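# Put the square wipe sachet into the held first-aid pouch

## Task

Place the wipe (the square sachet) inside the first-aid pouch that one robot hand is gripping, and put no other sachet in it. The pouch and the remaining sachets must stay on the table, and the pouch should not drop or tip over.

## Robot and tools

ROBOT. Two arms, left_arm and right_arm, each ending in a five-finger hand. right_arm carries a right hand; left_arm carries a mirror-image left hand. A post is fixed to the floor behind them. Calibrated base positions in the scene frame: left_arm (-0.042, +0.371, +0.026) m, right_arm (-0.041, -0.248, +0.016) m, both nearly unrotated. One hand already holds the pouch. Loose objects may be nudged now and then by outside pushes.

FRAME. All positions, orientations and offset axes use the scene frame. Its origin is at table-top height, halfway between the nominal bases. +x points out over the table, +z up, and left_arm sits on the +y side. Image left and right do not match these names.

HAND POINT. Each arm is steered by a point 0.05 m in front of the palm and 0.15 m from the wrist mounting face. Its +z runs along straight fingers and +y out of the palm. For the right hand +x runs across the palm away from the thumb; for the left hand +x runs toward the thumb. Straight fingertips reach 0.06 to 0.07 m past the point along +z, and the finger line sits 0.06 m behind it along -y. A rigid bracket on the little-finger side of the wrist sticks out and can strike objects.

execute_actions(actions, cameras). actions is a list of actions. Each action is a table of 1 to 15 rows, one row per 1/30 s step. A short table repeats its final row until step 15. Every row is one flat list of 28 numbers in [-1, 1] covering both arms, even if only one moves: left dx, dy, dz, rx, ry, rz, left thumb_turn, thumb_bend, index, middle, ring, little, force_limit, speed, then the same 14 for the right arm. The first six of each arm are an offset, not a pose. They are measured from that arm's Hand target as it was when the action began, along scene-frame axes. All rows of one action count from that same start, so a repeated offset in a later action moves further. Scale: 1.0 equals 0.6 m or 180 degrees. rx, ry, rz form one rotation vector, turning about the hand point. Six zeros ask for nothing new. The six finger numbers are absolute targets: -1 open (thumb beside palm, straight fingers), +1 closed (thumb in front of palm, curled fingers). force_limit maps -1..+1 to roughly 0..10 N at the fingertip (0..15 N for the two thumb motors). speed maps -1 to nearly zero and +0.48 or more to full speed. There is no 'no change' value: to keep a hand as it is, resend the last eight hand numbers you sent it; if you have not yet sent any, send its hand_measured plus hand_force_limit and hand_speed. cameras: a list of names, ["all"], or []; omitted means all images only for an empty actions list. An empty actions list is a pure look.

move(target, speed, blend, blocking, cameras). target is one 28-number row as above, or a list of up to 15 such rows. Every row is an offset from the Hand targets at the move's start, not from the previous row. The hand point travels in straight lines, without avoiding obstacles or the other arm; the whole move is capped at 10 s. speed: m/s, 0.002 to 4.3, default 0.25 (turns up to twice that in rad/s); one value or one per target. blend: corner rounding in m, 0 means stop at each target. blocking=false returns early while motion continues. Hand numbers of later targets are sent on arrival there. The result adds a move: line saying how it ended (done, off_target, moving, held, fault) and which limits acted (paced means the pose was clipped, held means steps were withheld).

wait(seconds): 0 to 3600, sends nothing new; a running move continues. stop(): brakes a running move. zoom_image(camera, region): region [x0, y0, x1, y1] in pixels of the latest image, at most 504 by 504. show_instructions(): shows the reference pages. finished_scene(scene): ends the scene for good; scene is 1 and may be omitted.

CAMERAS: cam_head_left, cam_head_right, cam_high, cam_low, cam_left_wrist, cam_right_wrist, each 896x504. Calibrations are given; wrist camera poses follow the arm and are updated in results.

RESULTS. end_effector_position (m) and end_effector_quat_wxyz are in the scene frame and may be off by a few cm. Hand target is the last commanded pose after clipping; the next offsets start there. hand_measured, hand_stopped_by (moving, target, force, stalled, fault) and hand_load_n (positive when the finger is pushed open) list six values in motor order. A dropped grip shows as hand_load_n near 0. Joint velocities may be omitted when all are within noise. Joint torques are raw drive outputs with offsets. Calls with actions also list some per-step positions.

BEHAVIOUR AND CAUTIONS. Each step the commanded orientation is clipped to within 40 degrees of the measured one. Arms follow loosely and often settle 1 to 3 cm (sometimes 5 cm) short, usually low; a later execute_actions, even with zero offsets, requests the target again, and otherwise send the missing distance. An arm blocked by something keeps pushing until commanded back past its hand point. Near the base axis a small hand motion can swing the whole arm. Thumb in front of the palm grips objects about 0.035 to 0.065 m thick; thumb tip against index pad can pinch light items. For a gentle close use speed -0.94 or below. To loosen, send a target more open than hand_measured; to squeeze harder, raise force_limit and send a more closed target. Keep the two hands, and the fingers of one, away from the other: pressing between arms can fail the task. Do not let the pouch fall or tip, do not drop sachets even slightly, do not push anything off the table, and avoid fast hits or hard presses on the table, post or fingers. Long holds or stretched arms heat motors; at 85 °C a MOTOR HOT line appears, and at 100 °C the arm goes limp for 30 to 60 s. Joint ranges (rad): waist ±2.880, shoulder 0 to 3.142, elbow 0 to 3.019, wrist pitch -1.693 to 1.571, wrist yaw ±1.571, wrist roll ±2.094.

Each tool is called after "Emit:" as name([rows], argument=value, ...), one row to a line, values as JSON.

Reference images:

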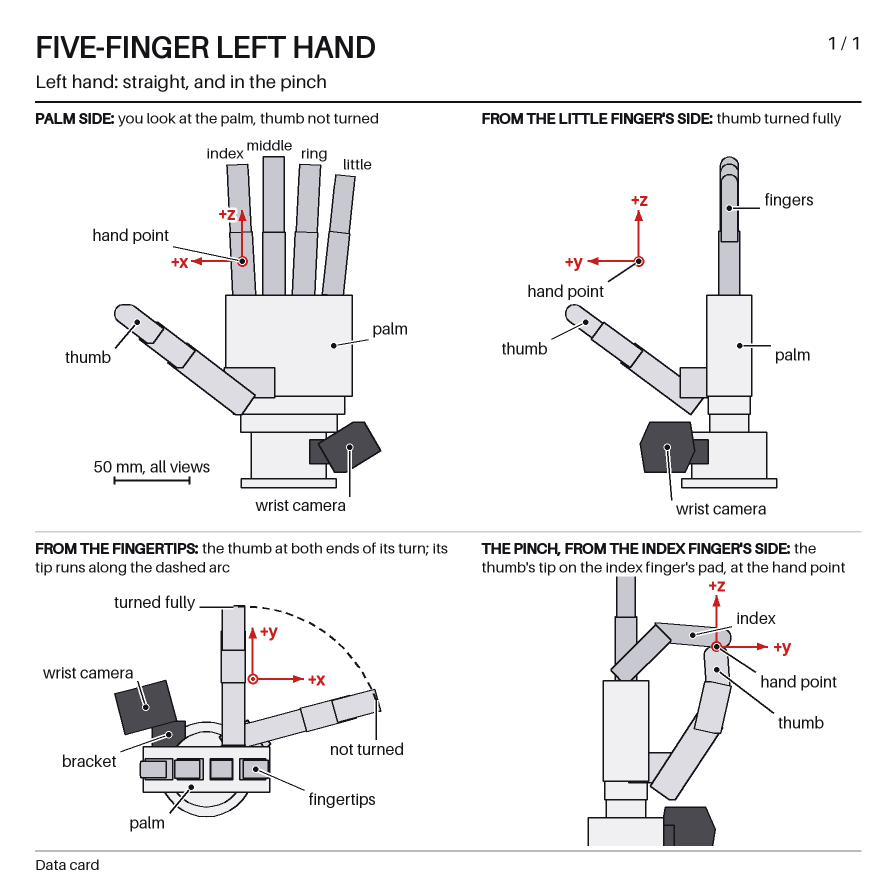

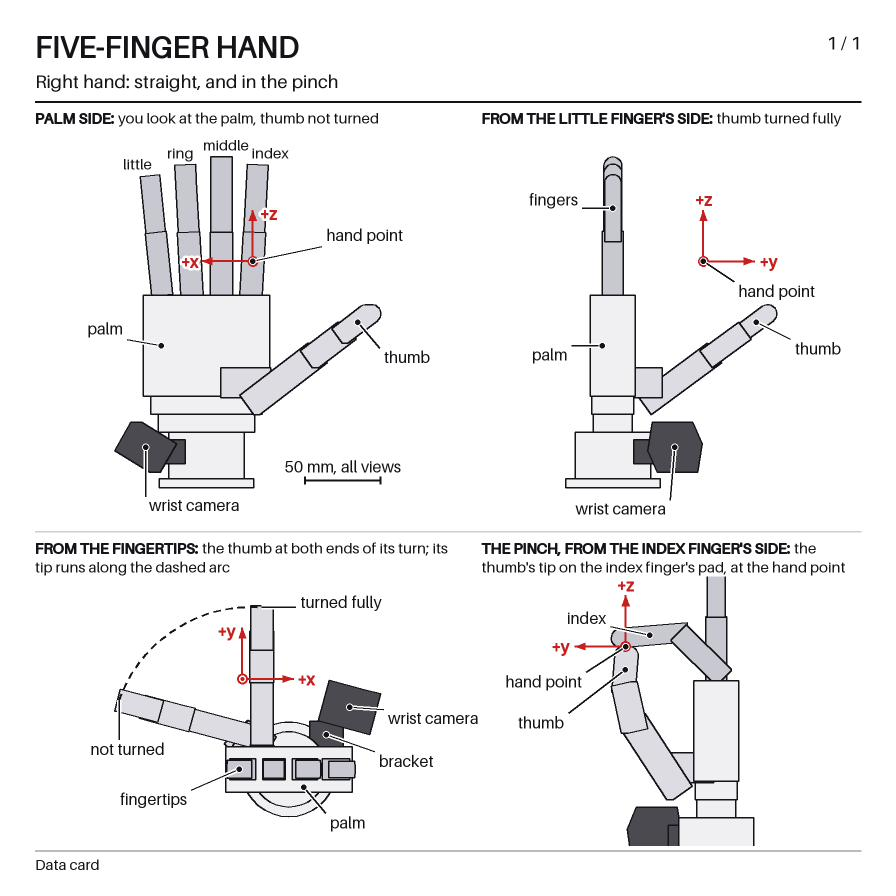

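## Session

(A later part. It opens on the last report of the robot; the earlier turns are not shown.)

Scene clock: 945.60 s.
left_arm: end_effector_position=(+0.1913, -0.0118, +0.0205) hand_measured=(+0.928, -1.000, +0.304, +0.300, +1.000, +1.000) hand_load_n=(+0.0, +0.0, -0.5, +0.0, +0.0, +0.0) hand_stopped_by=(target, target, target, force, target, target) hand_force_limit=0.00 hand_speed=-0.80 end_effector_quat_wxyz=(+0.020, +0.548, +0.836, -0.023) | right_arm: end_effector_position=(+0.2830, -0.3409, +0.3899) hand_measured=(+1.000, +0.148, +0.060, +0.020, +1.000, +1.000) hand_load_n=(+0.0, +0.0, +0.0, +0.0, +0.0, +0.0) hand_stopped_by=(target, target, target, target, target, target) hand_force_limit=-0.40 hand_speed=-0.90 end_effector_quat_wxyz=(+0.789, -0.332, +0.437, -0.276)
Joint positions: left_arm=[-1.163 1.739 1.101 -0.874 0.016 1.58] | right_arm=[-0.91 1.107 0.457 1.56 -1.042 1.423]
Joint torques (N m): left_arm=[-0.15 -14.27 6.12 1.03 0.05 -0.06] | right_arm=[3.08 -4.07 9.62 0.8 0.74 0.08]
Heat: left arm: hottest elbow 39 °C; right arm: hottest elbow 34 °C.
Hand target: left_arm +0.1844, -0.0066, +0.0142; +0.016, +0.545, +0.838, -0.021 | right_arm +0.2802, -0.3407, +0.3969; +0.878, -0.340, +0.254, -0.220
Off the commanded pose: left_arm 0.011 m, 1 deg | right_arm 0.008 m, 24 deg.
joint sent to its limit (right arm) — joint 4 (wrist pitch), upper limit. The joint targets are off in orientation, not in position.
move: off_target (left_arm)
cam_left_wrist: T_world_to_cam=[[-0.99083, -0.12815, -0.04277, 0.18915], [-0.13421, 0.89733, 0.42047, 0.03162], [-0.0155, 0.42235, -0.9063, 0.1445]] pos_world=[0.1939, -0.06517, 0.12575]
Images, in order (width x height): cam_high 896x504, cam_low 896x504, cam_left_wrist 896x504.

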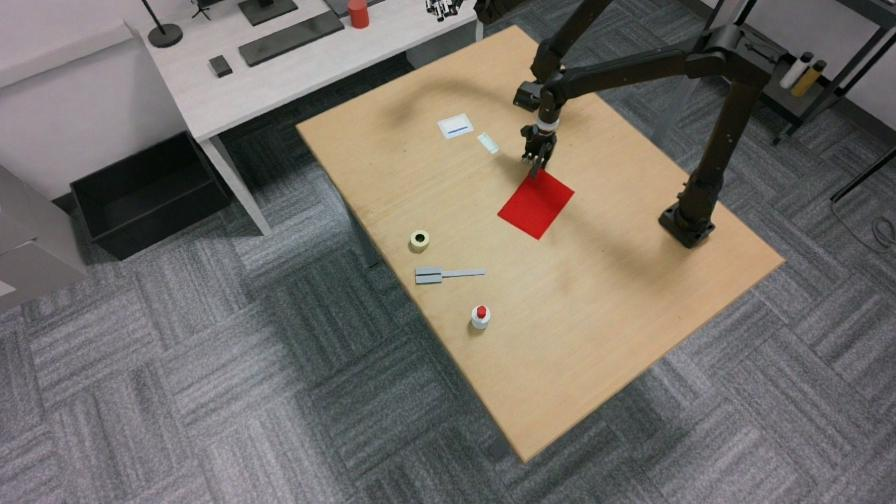

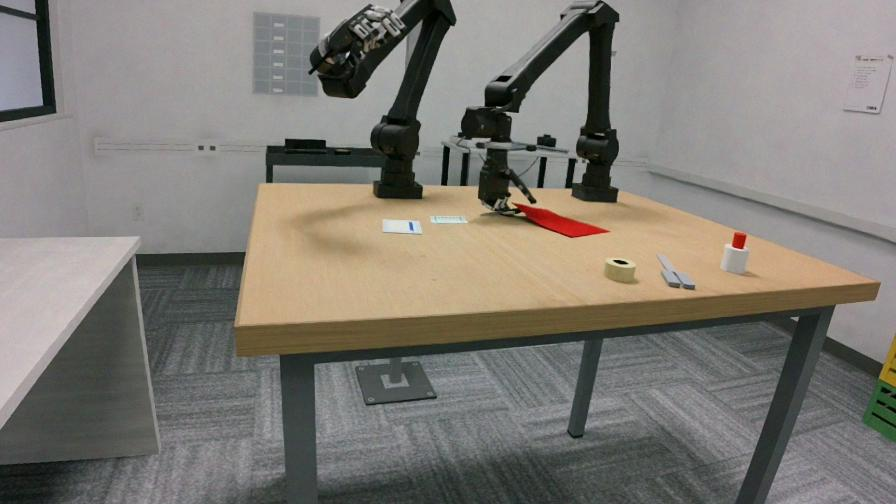

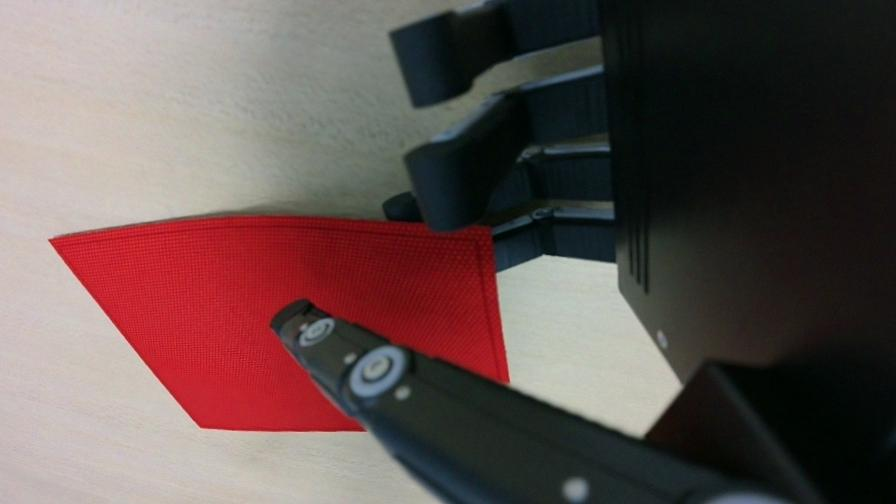

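Emit:
move([
  [0,0,0,0,0,0,-1,-1,0.304,0.298,1,1,0,-0.5,0,0,0,0,0,0,1,0.15,0.06,0.02,1,1,-0.4,-0.9],
], speed=0.03, cameras=[])

Emit:
move([
  [0,0,0.015,-0.04,0.088,0,-1,-1,0.304,0.298,1,1,0,-0.5,0,0,0,0,0,0,1,0.15,0.06,0.02,1,1,-0.4,-0.9],
], speed=0.05, cameras=["cam_left_wrist","cam_low","cam_high"])

Emit:
zoom_image(camera="cam_low", region=[480, 120, 640, 260])

Scene clock: 962.10 s.
left_arm: end_effector_position=(+0.1912, -0.0117, +0.0205) hand_measured=(-1.000, -1.000, +0.304, +0.300, +1.000, +1.000) hand_load_n=(+0.0, +0.0, -0.5, +0.0, +0.0, +0.0) hand_stopped_by=(target, target, target, force, target, target) hand_force_limit=0.00 hand_speed=-0.50 end_effector_quat_wxyz=(+0.020, +0.547, +0.836, -0.023) | right_arm: end_effector_position=(+0.2830, -0.3409, +0.3899) hand_measured=(+1.000, +0.148, +0.060, +0.020, +1.000, +1.000) hand_load_n=(+0.0, +0.0, +0.0, +0.0, +0.0, +0.0) hand_stopped_by=(target, target, target, target, target, target) hand_force_limit=-0.40 hand_speed=-0.90 end_effector_quat_wxyz=(+0.789, -0.332, +0.437, -0.276)
Joint positions: left_arm=[-1.163 1.739 1.101 -0.874 0.016 1.579] | right_arm=[-0.91 1.107 0.457 1.56 -1.042 1.423]
Joint torques (N m): left_arm=[-0.15 -14.21 6.11 1.02 0.06 -0.05] | right_arm=[2.78 -3.96 9.55 0.8 0.74 0.1]
Motor temperatures (°C): left_arm=[27 31 37 24 26 26] | right_arm=[25 26 34 27 27 25]
Heat: left arm: hottest elbow 37 °C; right arm: hottest elbow 34 °C.
Hand target: left_arm +0.1844, -0.0066, +0.0142; +0.016, +0.545, +0.838, -0.021 | right_arm +0.2802, -0.3407, +0.3969; +0.878, -0.340, +0.254, -0.220
Off the commanded pose: left_arm 0.011 m, 1 deg | right_arm 0.008 m, 24 deg.
joint sent to its limit (right arm) — joint 4 (wrist pitch), upper limit. The joint targets are off in orientation, not in position.
move: done

Scene clock: 965.57 s.
left_arm: end_effector_position=(+0.1790, -0.0032, +0.0167) hand_measured=(-1.000, -1.000, +0.304, +0.300, +1.000, +1.000) hand_load_n=(+0.0, +0.0, +0.0, +0.5, +0.0, +0.0) hand_stopped_by=(target, target, target, force, target, target) hand_force_limit=0.00 hand_speed=-0.50 end_effector_quat_wxyz=(-0.070, +0.532, +0.831, -0.144) | right_arm: end_effector_position=(+0.2830, -0.3409, +0.3899) hand_measured=(+1.000, +0.148, +0.060, +0.020, +1.000, +1.000) hand_load_n=(+0.0, +0.0, -0.5, +0.0, +0.0, +0.0) hand_stopped_by=(target, target, target, target, target, target) hand_force_limit=-0.40 hand_speed=-0.90 end_effector_quat_wxyz=(+0.789, -0.332, +0.437, -0.276)
Joint positions: left_arm=[-1.044 1.73 1.101 -0.938 0.322 1.677] | right_arm=[-0.91 1.107 0.457 1.56 -1.042 1.423]
Joint torques (N m): left_arm=[0.91 -14.56 8.9 -0.1 0.36 0.19] | right_arm=[2.61 -4.25 9.5 0.77 0.74 0.11]
Heat: left arm: hottest elbow 37 °C; right arm: hottest elbow 34 °C.
Hand target: left_arm +0.1844, -0.0066, +0.0232; -0.065, +0.535, +0.829, -0.148 | right_arm +0.2802, -0.3407, +0.3969; +0.878, -0.340, +0.254, -0.220
Off the commanded pose: left_arm 0.009 m, 1 deg | right_arm 0.008 m, 24 deg.
joint sent to its limit (right arm) — joint 4 (wrist pitch), upper limit. The joint targets are off in orientation, not in position.
move: done
cam_left_wrist: T_world_to_cam=[[-0.95923, -0.12786, 0.25204, 0.1673], [-0.0339, 0.93741, 0.34656, 0.00737], [-0.28058, 0.32389, -0.90353, 0.18429]] pos_world=[0.21243, -0.04521, 0.12179]
Images, in order (width x height): cam_high 896x504, cam_low 896x504, cam_left_wrist 896x504.

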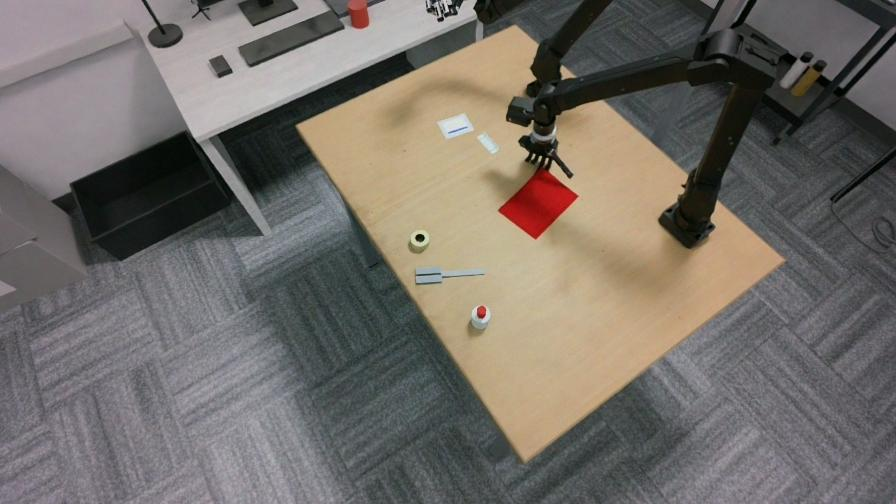

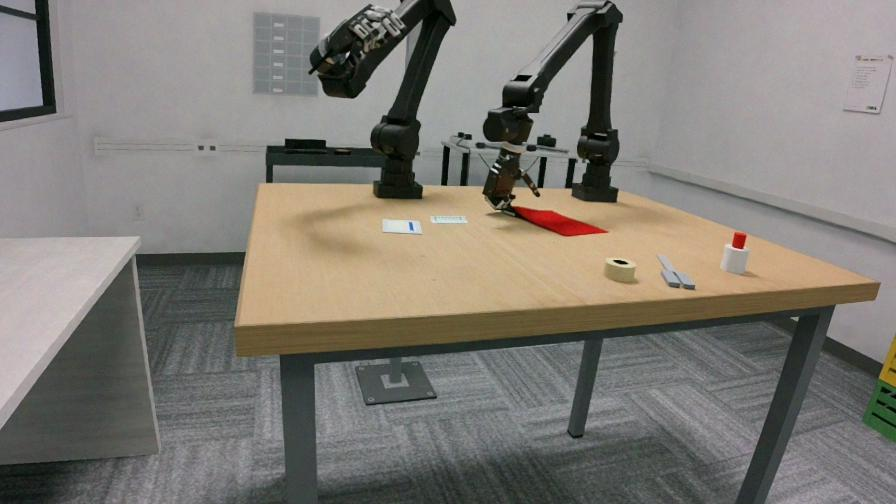

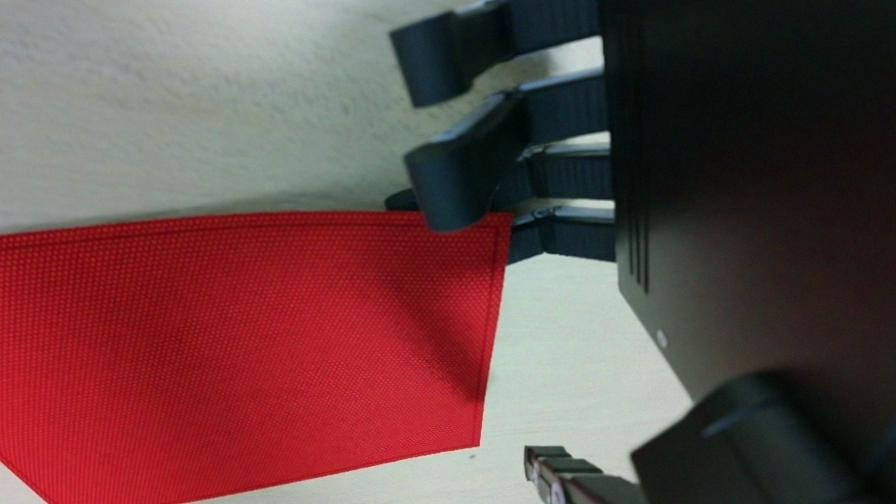

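Scaled by 3.150 from the camera's image (finer frame: 1280x720).

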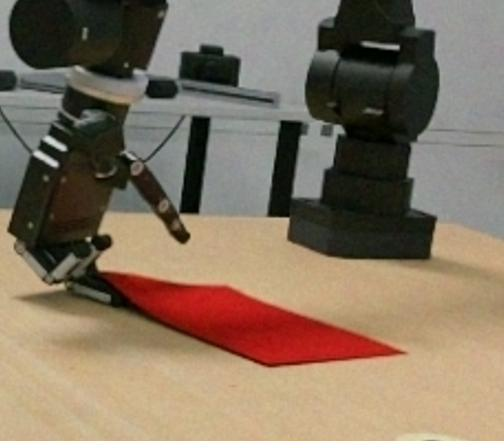

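Emit:
move([
  [-0.01,0,0.018,-0.04,0.088,0,-1,-1,0.304,0.298,1,1,0,-0.5,0,0,0,0,0,0,1,0.15,0.06,0.02,1,1,-0.4,-0.9],
], speed=0.05, cameras=["cam_left_wrist","cam_low","cam_high"])

Emit:
zoom_image(camera="cam_low", region=[480, 120, 640, 260])

Scene clock: 973.10 s.
left_arm: end_effector_position=(+0.1656, +0.0056, +0.0291) hand_measured=(-1.000, -1.000, +0.304, +0.300, +1.000, +1.000) hand_load_n=(+0.0, +0.0, +0.0, +0.0, +0.0, +0.0) hand_stopped_by=(target, target, target, force, target, target) hand_force_limit=0.00 hand_speed=-0.50 end_effector_quat_wxyz=(-0.154, +0.509, +0.804, -0.267) | right_arm: end_effector_position=(+0.2830, -0.3409, +0.3899) hand_measured=(+1.000, +0.148, +0.060, +0.020, +1.000, +1.000) hand_load_n=(+0.0, +0.0, +0.0, +0.0, +0.0, +0.0) hand_stopped_by=(target, target, target, target, target, target) hand_force_limit=-0.40 hand_speed=-0.90 end_effector_quat_wxyz=(+0.789, -0.332, +0.437, -0.276)
Joint positions: left_arm=[-0.926 1.743 1.121 -1.073 0.616 1.825] | right_arm=[-0.91 1.107 0.457 1.56 -1.042 1.423]
Joint torques (N m): left_arm=[0.97 -12.45 11.14 -0.36 0.6 0.2] | right_arm=[2.96 -4.01 9.58 0.85 0.74 0.09]
Heat: left arm: hottest elbow 37 °C; right arm: hottest elbow 34 °C.
Hand target: left_arm +0.1785, -0.0067, +0.0341; -0.145, +0.513, +0.801, -0.272 | right_arm +0.2802, -0.3407, +0.3969; +0.878, -0.340, +0.254, -0.220
Off the commanded pose: left_arm 0.018 m, 1 deg | right_arm 0.008 m, 24 deg.
joint sent to its limit (right arm) — joint 4 (wrist pitch), upper limit. The joint targets are off in orientation, not in position.
move: off_target (left_arm)
cam_left_wrist: T_world_to_cam=[[-0.84917, -0.08426, 0.52136, 0.12616], [0.04467, 0.9722, 0.22987, -0.01554], [-0.52623, 0.21849, -0.82179, 0.22775]] pos_world=[0.22768, -0.02403, 0.12496]
Images, in order (width x height): cam_high 896x504, cam_low 896x504, cam_left_wrist 896x504.

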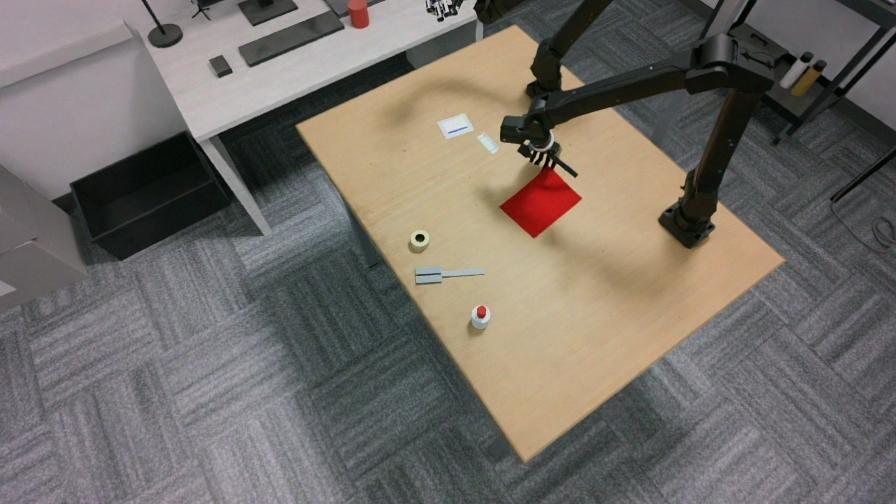

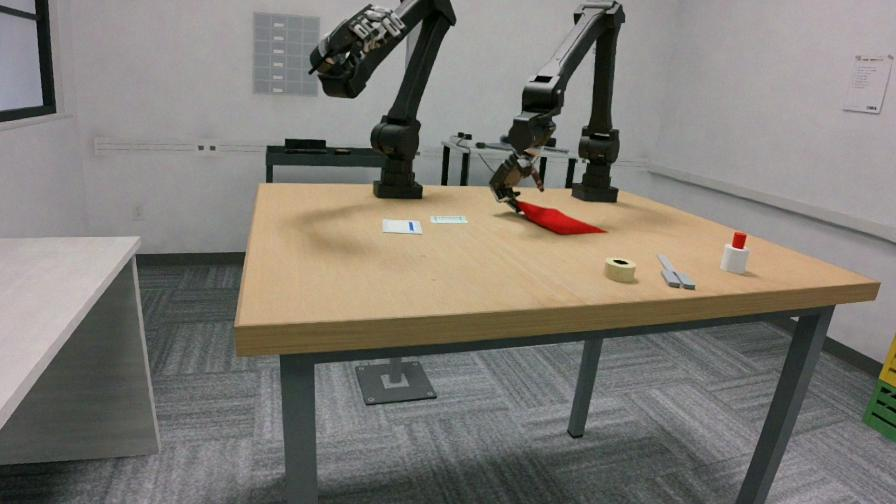

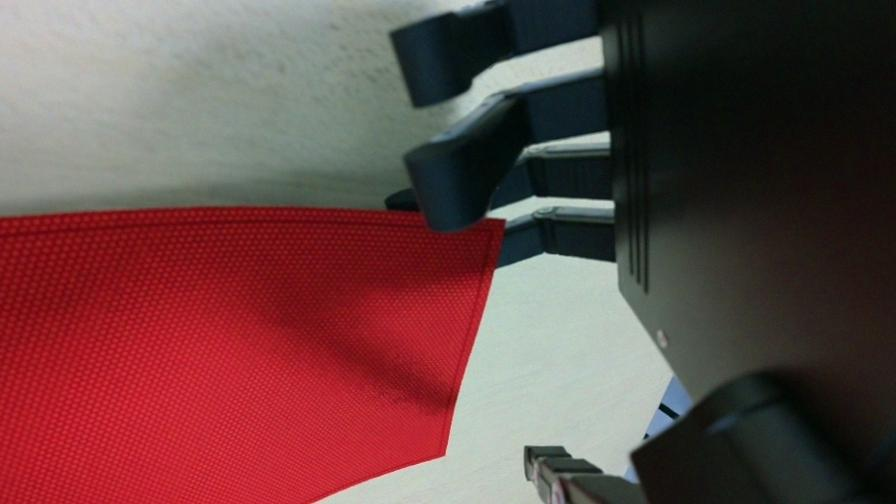

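Scaled by 3.150 from the camera's image (finer frame: 1280x720).

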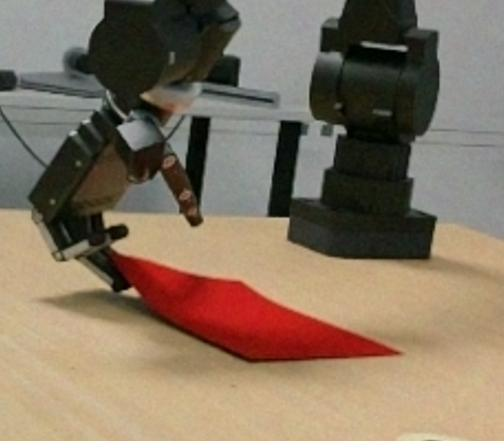

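Emit:
move([
  [-0.067,-0.032,-0.015,0,0,0,-1,-1,0.304,0.298,1,1,0,-0.5,0,0,0,0,0,0,1,0.15,0.06,0.02,1,1,-0.4,-0.9],
], speed=0.05, cameras=["cam_left_wrist","cam_low","cam_high"])

Emit:
zoom_image(camera="cam_low", region=[480, 120, 640, 260])

Scene clock: 980.37 s.
left_arm: end_effector_position=(+0.1400, -0.0244, +0.0279) hand_measured=(-1.000, -1.000, +0.304, +0.300, +1.000, +1.000) hand_load_n=(+0.0, +0.0, +0.0, +0.0, +0.0, +0.0) hand_stopped_by=(target, target, target, force, target, target) hand_force_limit=0.00 hand_speed=-0.50 end_effector_quat_wxyz=(-0.145, +0.515, +0.800, -0.272) | right_arm: end_effector_position=(+0.2830, -0.3409, +0.3899) hand_measured=(+1.000, +0.148, +0.060, +0.020, +1.000, +1.000) hand_load_n=(+0.0, +0.0, +0.0, +0.0, +0.0, +0.0) hand_stopped_by=(target, target, target, target, target, target) hand_force_limit=-0.40 hand_speed=-0.90 end_effector_quat_wxyz=(+0.789, -0.332, +0.437, -0.276)
Joint positions: left_arm=[-1.009 1.743 1.121 -0.997 0.624 1.734] | right_arm=[-0.91 1.107 0.457 1.56 -1.042 1.423]
Joint torques (N m): left_arm=[0.15 -13.74 7.47 0.84 0.58 -0.04] | right_arm=[2.67 -3.55 9.7 0.79 0.73 0.09]
Heat: left arm: hottest elbow 38 °C; right arm: hottest elbow 34 °C.
Hand target: left_arm +0.1382, -0.0260, +0.0251; -0.145, +0.513, +0.801, -0.272 | right_arm +0.2802, -0.3407, +0.3969; +0.878, -0.340, +0.254, -0.220
Off the commanded pose: left_arm 0.004 m, 0 deg | right_arm 0.008 m, 24 deg.
joint sent to its limit (right arm) — joint 4 (wrist pitch), upper limit. The joint targets are off in orientation, not in position.
move: done
cam_left_wrist: T_world_to_cam=[[-0.85592, -0.06595, 0.51288, 0.10415], [0.05064, 0.97637, 0.21007, 0.01484], [-0.51462, 0.20577, -0.83236, 0.21829]] pos_world=[0.20073, -0.05254, 0.12516]
Images, in order (width x height): cam_high 896x504, cam_low 896x504, cam_left_wrist 896x504.

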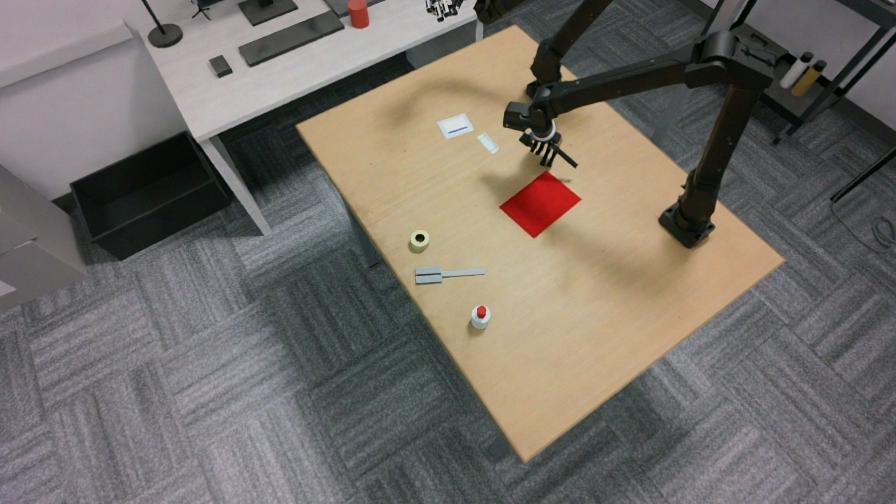

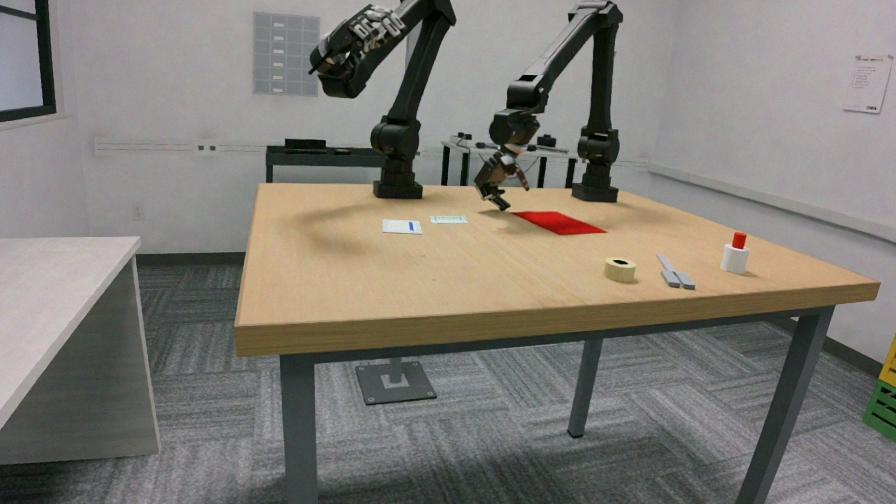

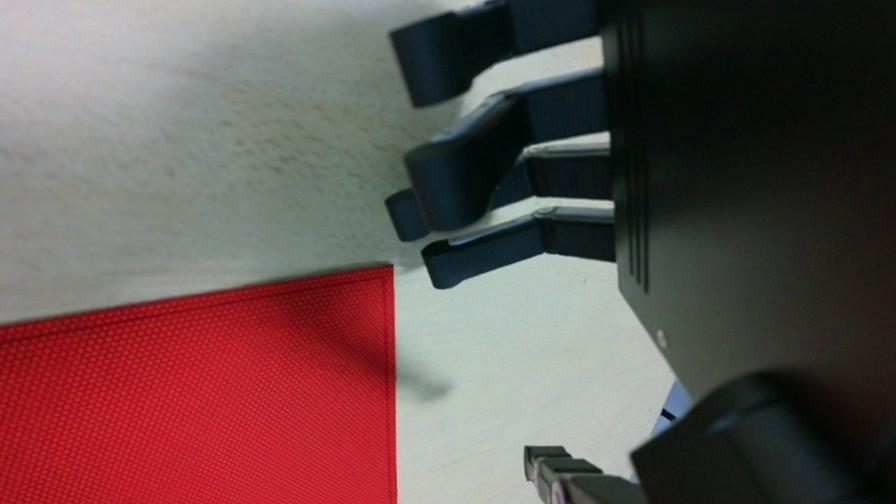

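Scaled by 3.150 from the camera's image (finer frame: 1280x720).

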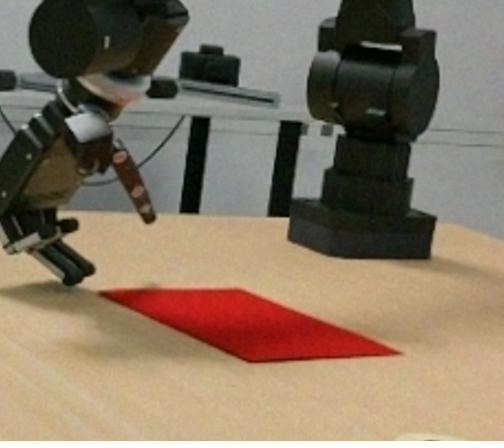

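Emit:
move([
  [-0.05,0.03,0.3,0,0,0,-1,-1,0.304,0.298,1,1,0,-0.5,0,0,0,0,0,0,1,0.15,0.06,0.02,1,1,-0.4,-0.9],
], speed=0.12, cameras=["all"])

Emit:
zoom_image(camera="cam_high", region=[430, 90, 620, 260])

Emit:
zoom_image(camera="cam_low", region=[380, 180, 640, 260])

Scene clock: 985.03 s.
left_arm: end_effector_position=(+0.1046, +0.0047, +0.1890) hand_measured=(-1.000, -1.000, +0.304, +0.300, +1.000, +1.000) hand_load_n=(-0.5, +0.0, +0.0, +0.0, +0.0, +0.0) hand_stopped_by=(target, target, target, force, target, target) hand_force_limit=0.00 hand_speed=-0.50 end_effector_quat_wxyz=(-0.157, +0.510, +0.803, -0.266) | right_arm: end_effector_position=(+0.2830, -0.3409, +0.3899) hand_measured=(+1.000, +0.148, +0.060, +0.020, +1.000, +1.000) hand_load_n=(+0.0, +0.0, +0.0, +0.0, +0.0, +0.0) hand_stopped_by=(target, target, target, target, target, target) hand_force_limit=-0.40 hand_speed=-0.90 end_effector_quat_wxyz=(+0.789, -0.332, +0.437, -0.276)
Joint positions: left_arm=[-1.042 1.477 1.255 -1.399 0.626 1.689] | right_arm=[-0.91 1.107 0.457 1.56 -1.042 1.423]
Joint torques (N m): left_arm=[-0.09 -11.58 13.15 -0.27 0.59 -0.06] | right_arm=[2.84 -3.66 9.63 0.75 0.74 0.08]
Heat: left arm: hottest elbow 39 °C; right arm: hottest elbow 34 °C.
Hand target: left_arm +0.1082, -0.0079, +0.2051; -0.145, +0.512, +0.801, -0.272 | right_arm +0.2802, -0.3407, +0.3969; +0.878, -0.340, +0.254, -0.220
Off the commanded pose: left_arm 0.021 m, 2 deg | right_arm 0.008 m, 24 deg.
joint sent to its limit (right arm) — joint 4 (wrist pitch), upper limit. The joint targets are off in orientation, not in position.
move: off_target (left_arm)
cam_left_wrist: T_world_to_cam=[[-0.84782, -0.08228, 0.52387, -0.0097], [0.05043, 0.97091, 0.2341, -0.05004], [-0.52789, 0.22489, -0.819, 0.32695]] pos_world=[0.16689, -0.02574, 0.28457]
cam_right_wrist: T_world_to_cam=[[0.24442, 0.38016, -0.89204, 0.40094], [-0.81891, 0.57357, 0.02005, 0.41663], [0.51927, 0.7256, 0.45151, 0.04252]] pos_world=[0.2211, -0.42224, 0.3301]

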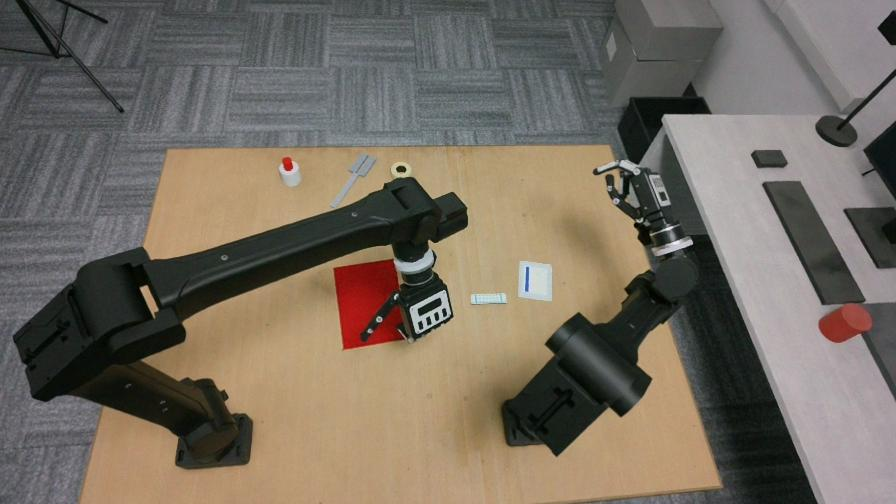

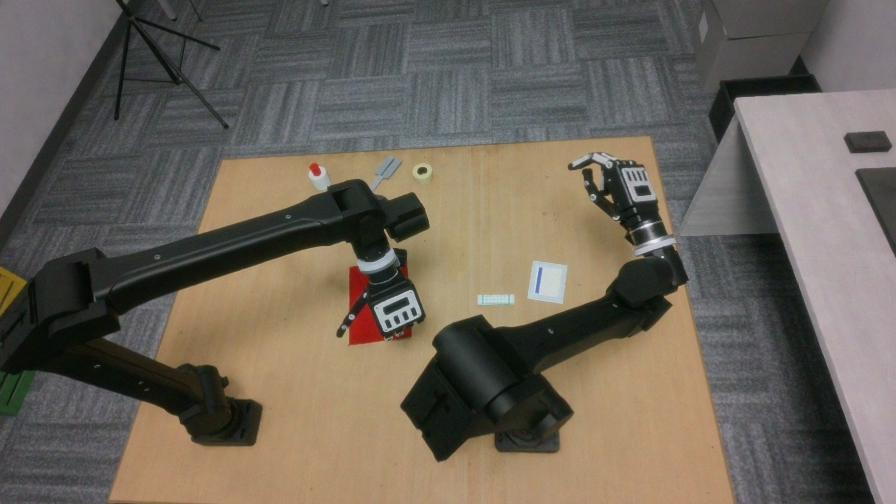

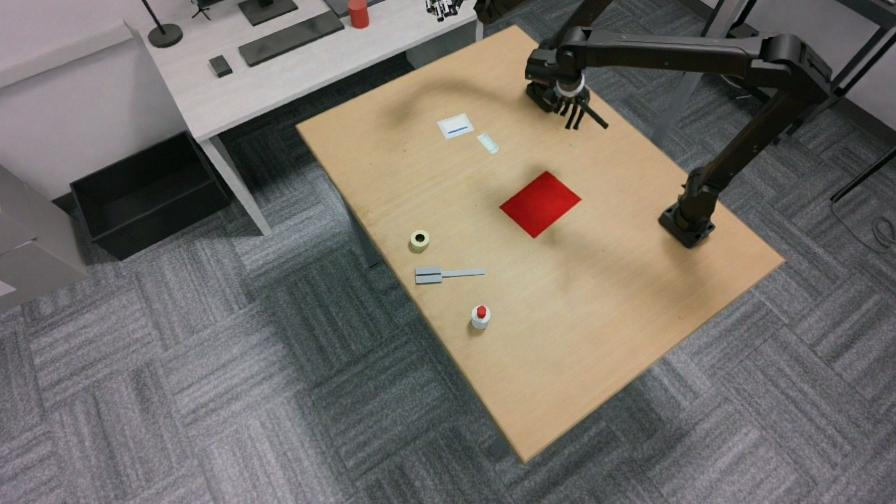

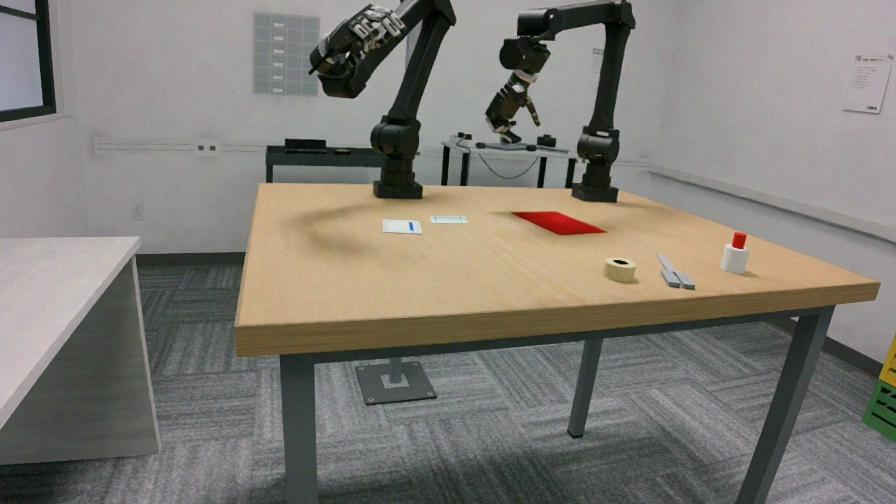

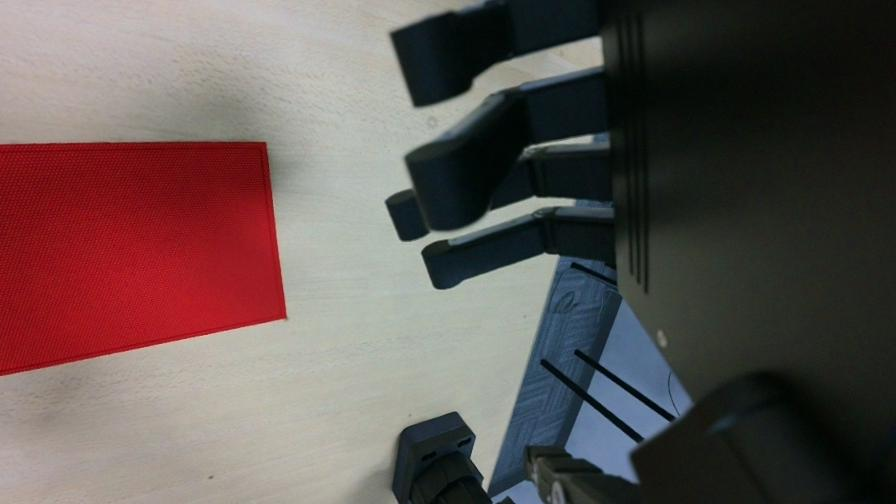

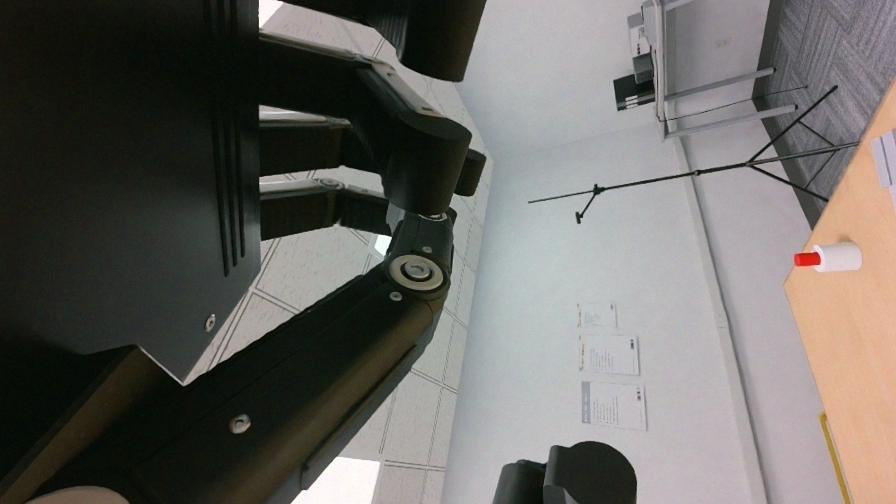

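Scaled by 2.653 from the camera's image (finer frame: 1280x720).

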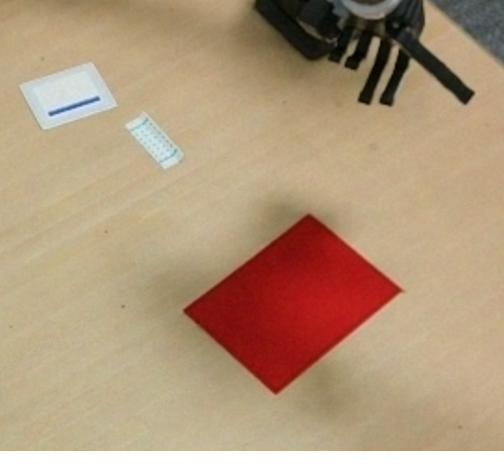

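Scaled by 1.938 from the camera's image (finer frame: 1280x720).

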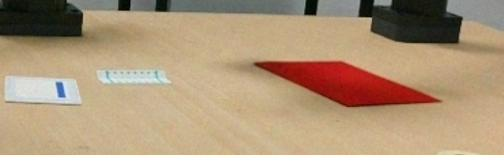

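Emit:
finished_scene()

The scene is finished: the task was done.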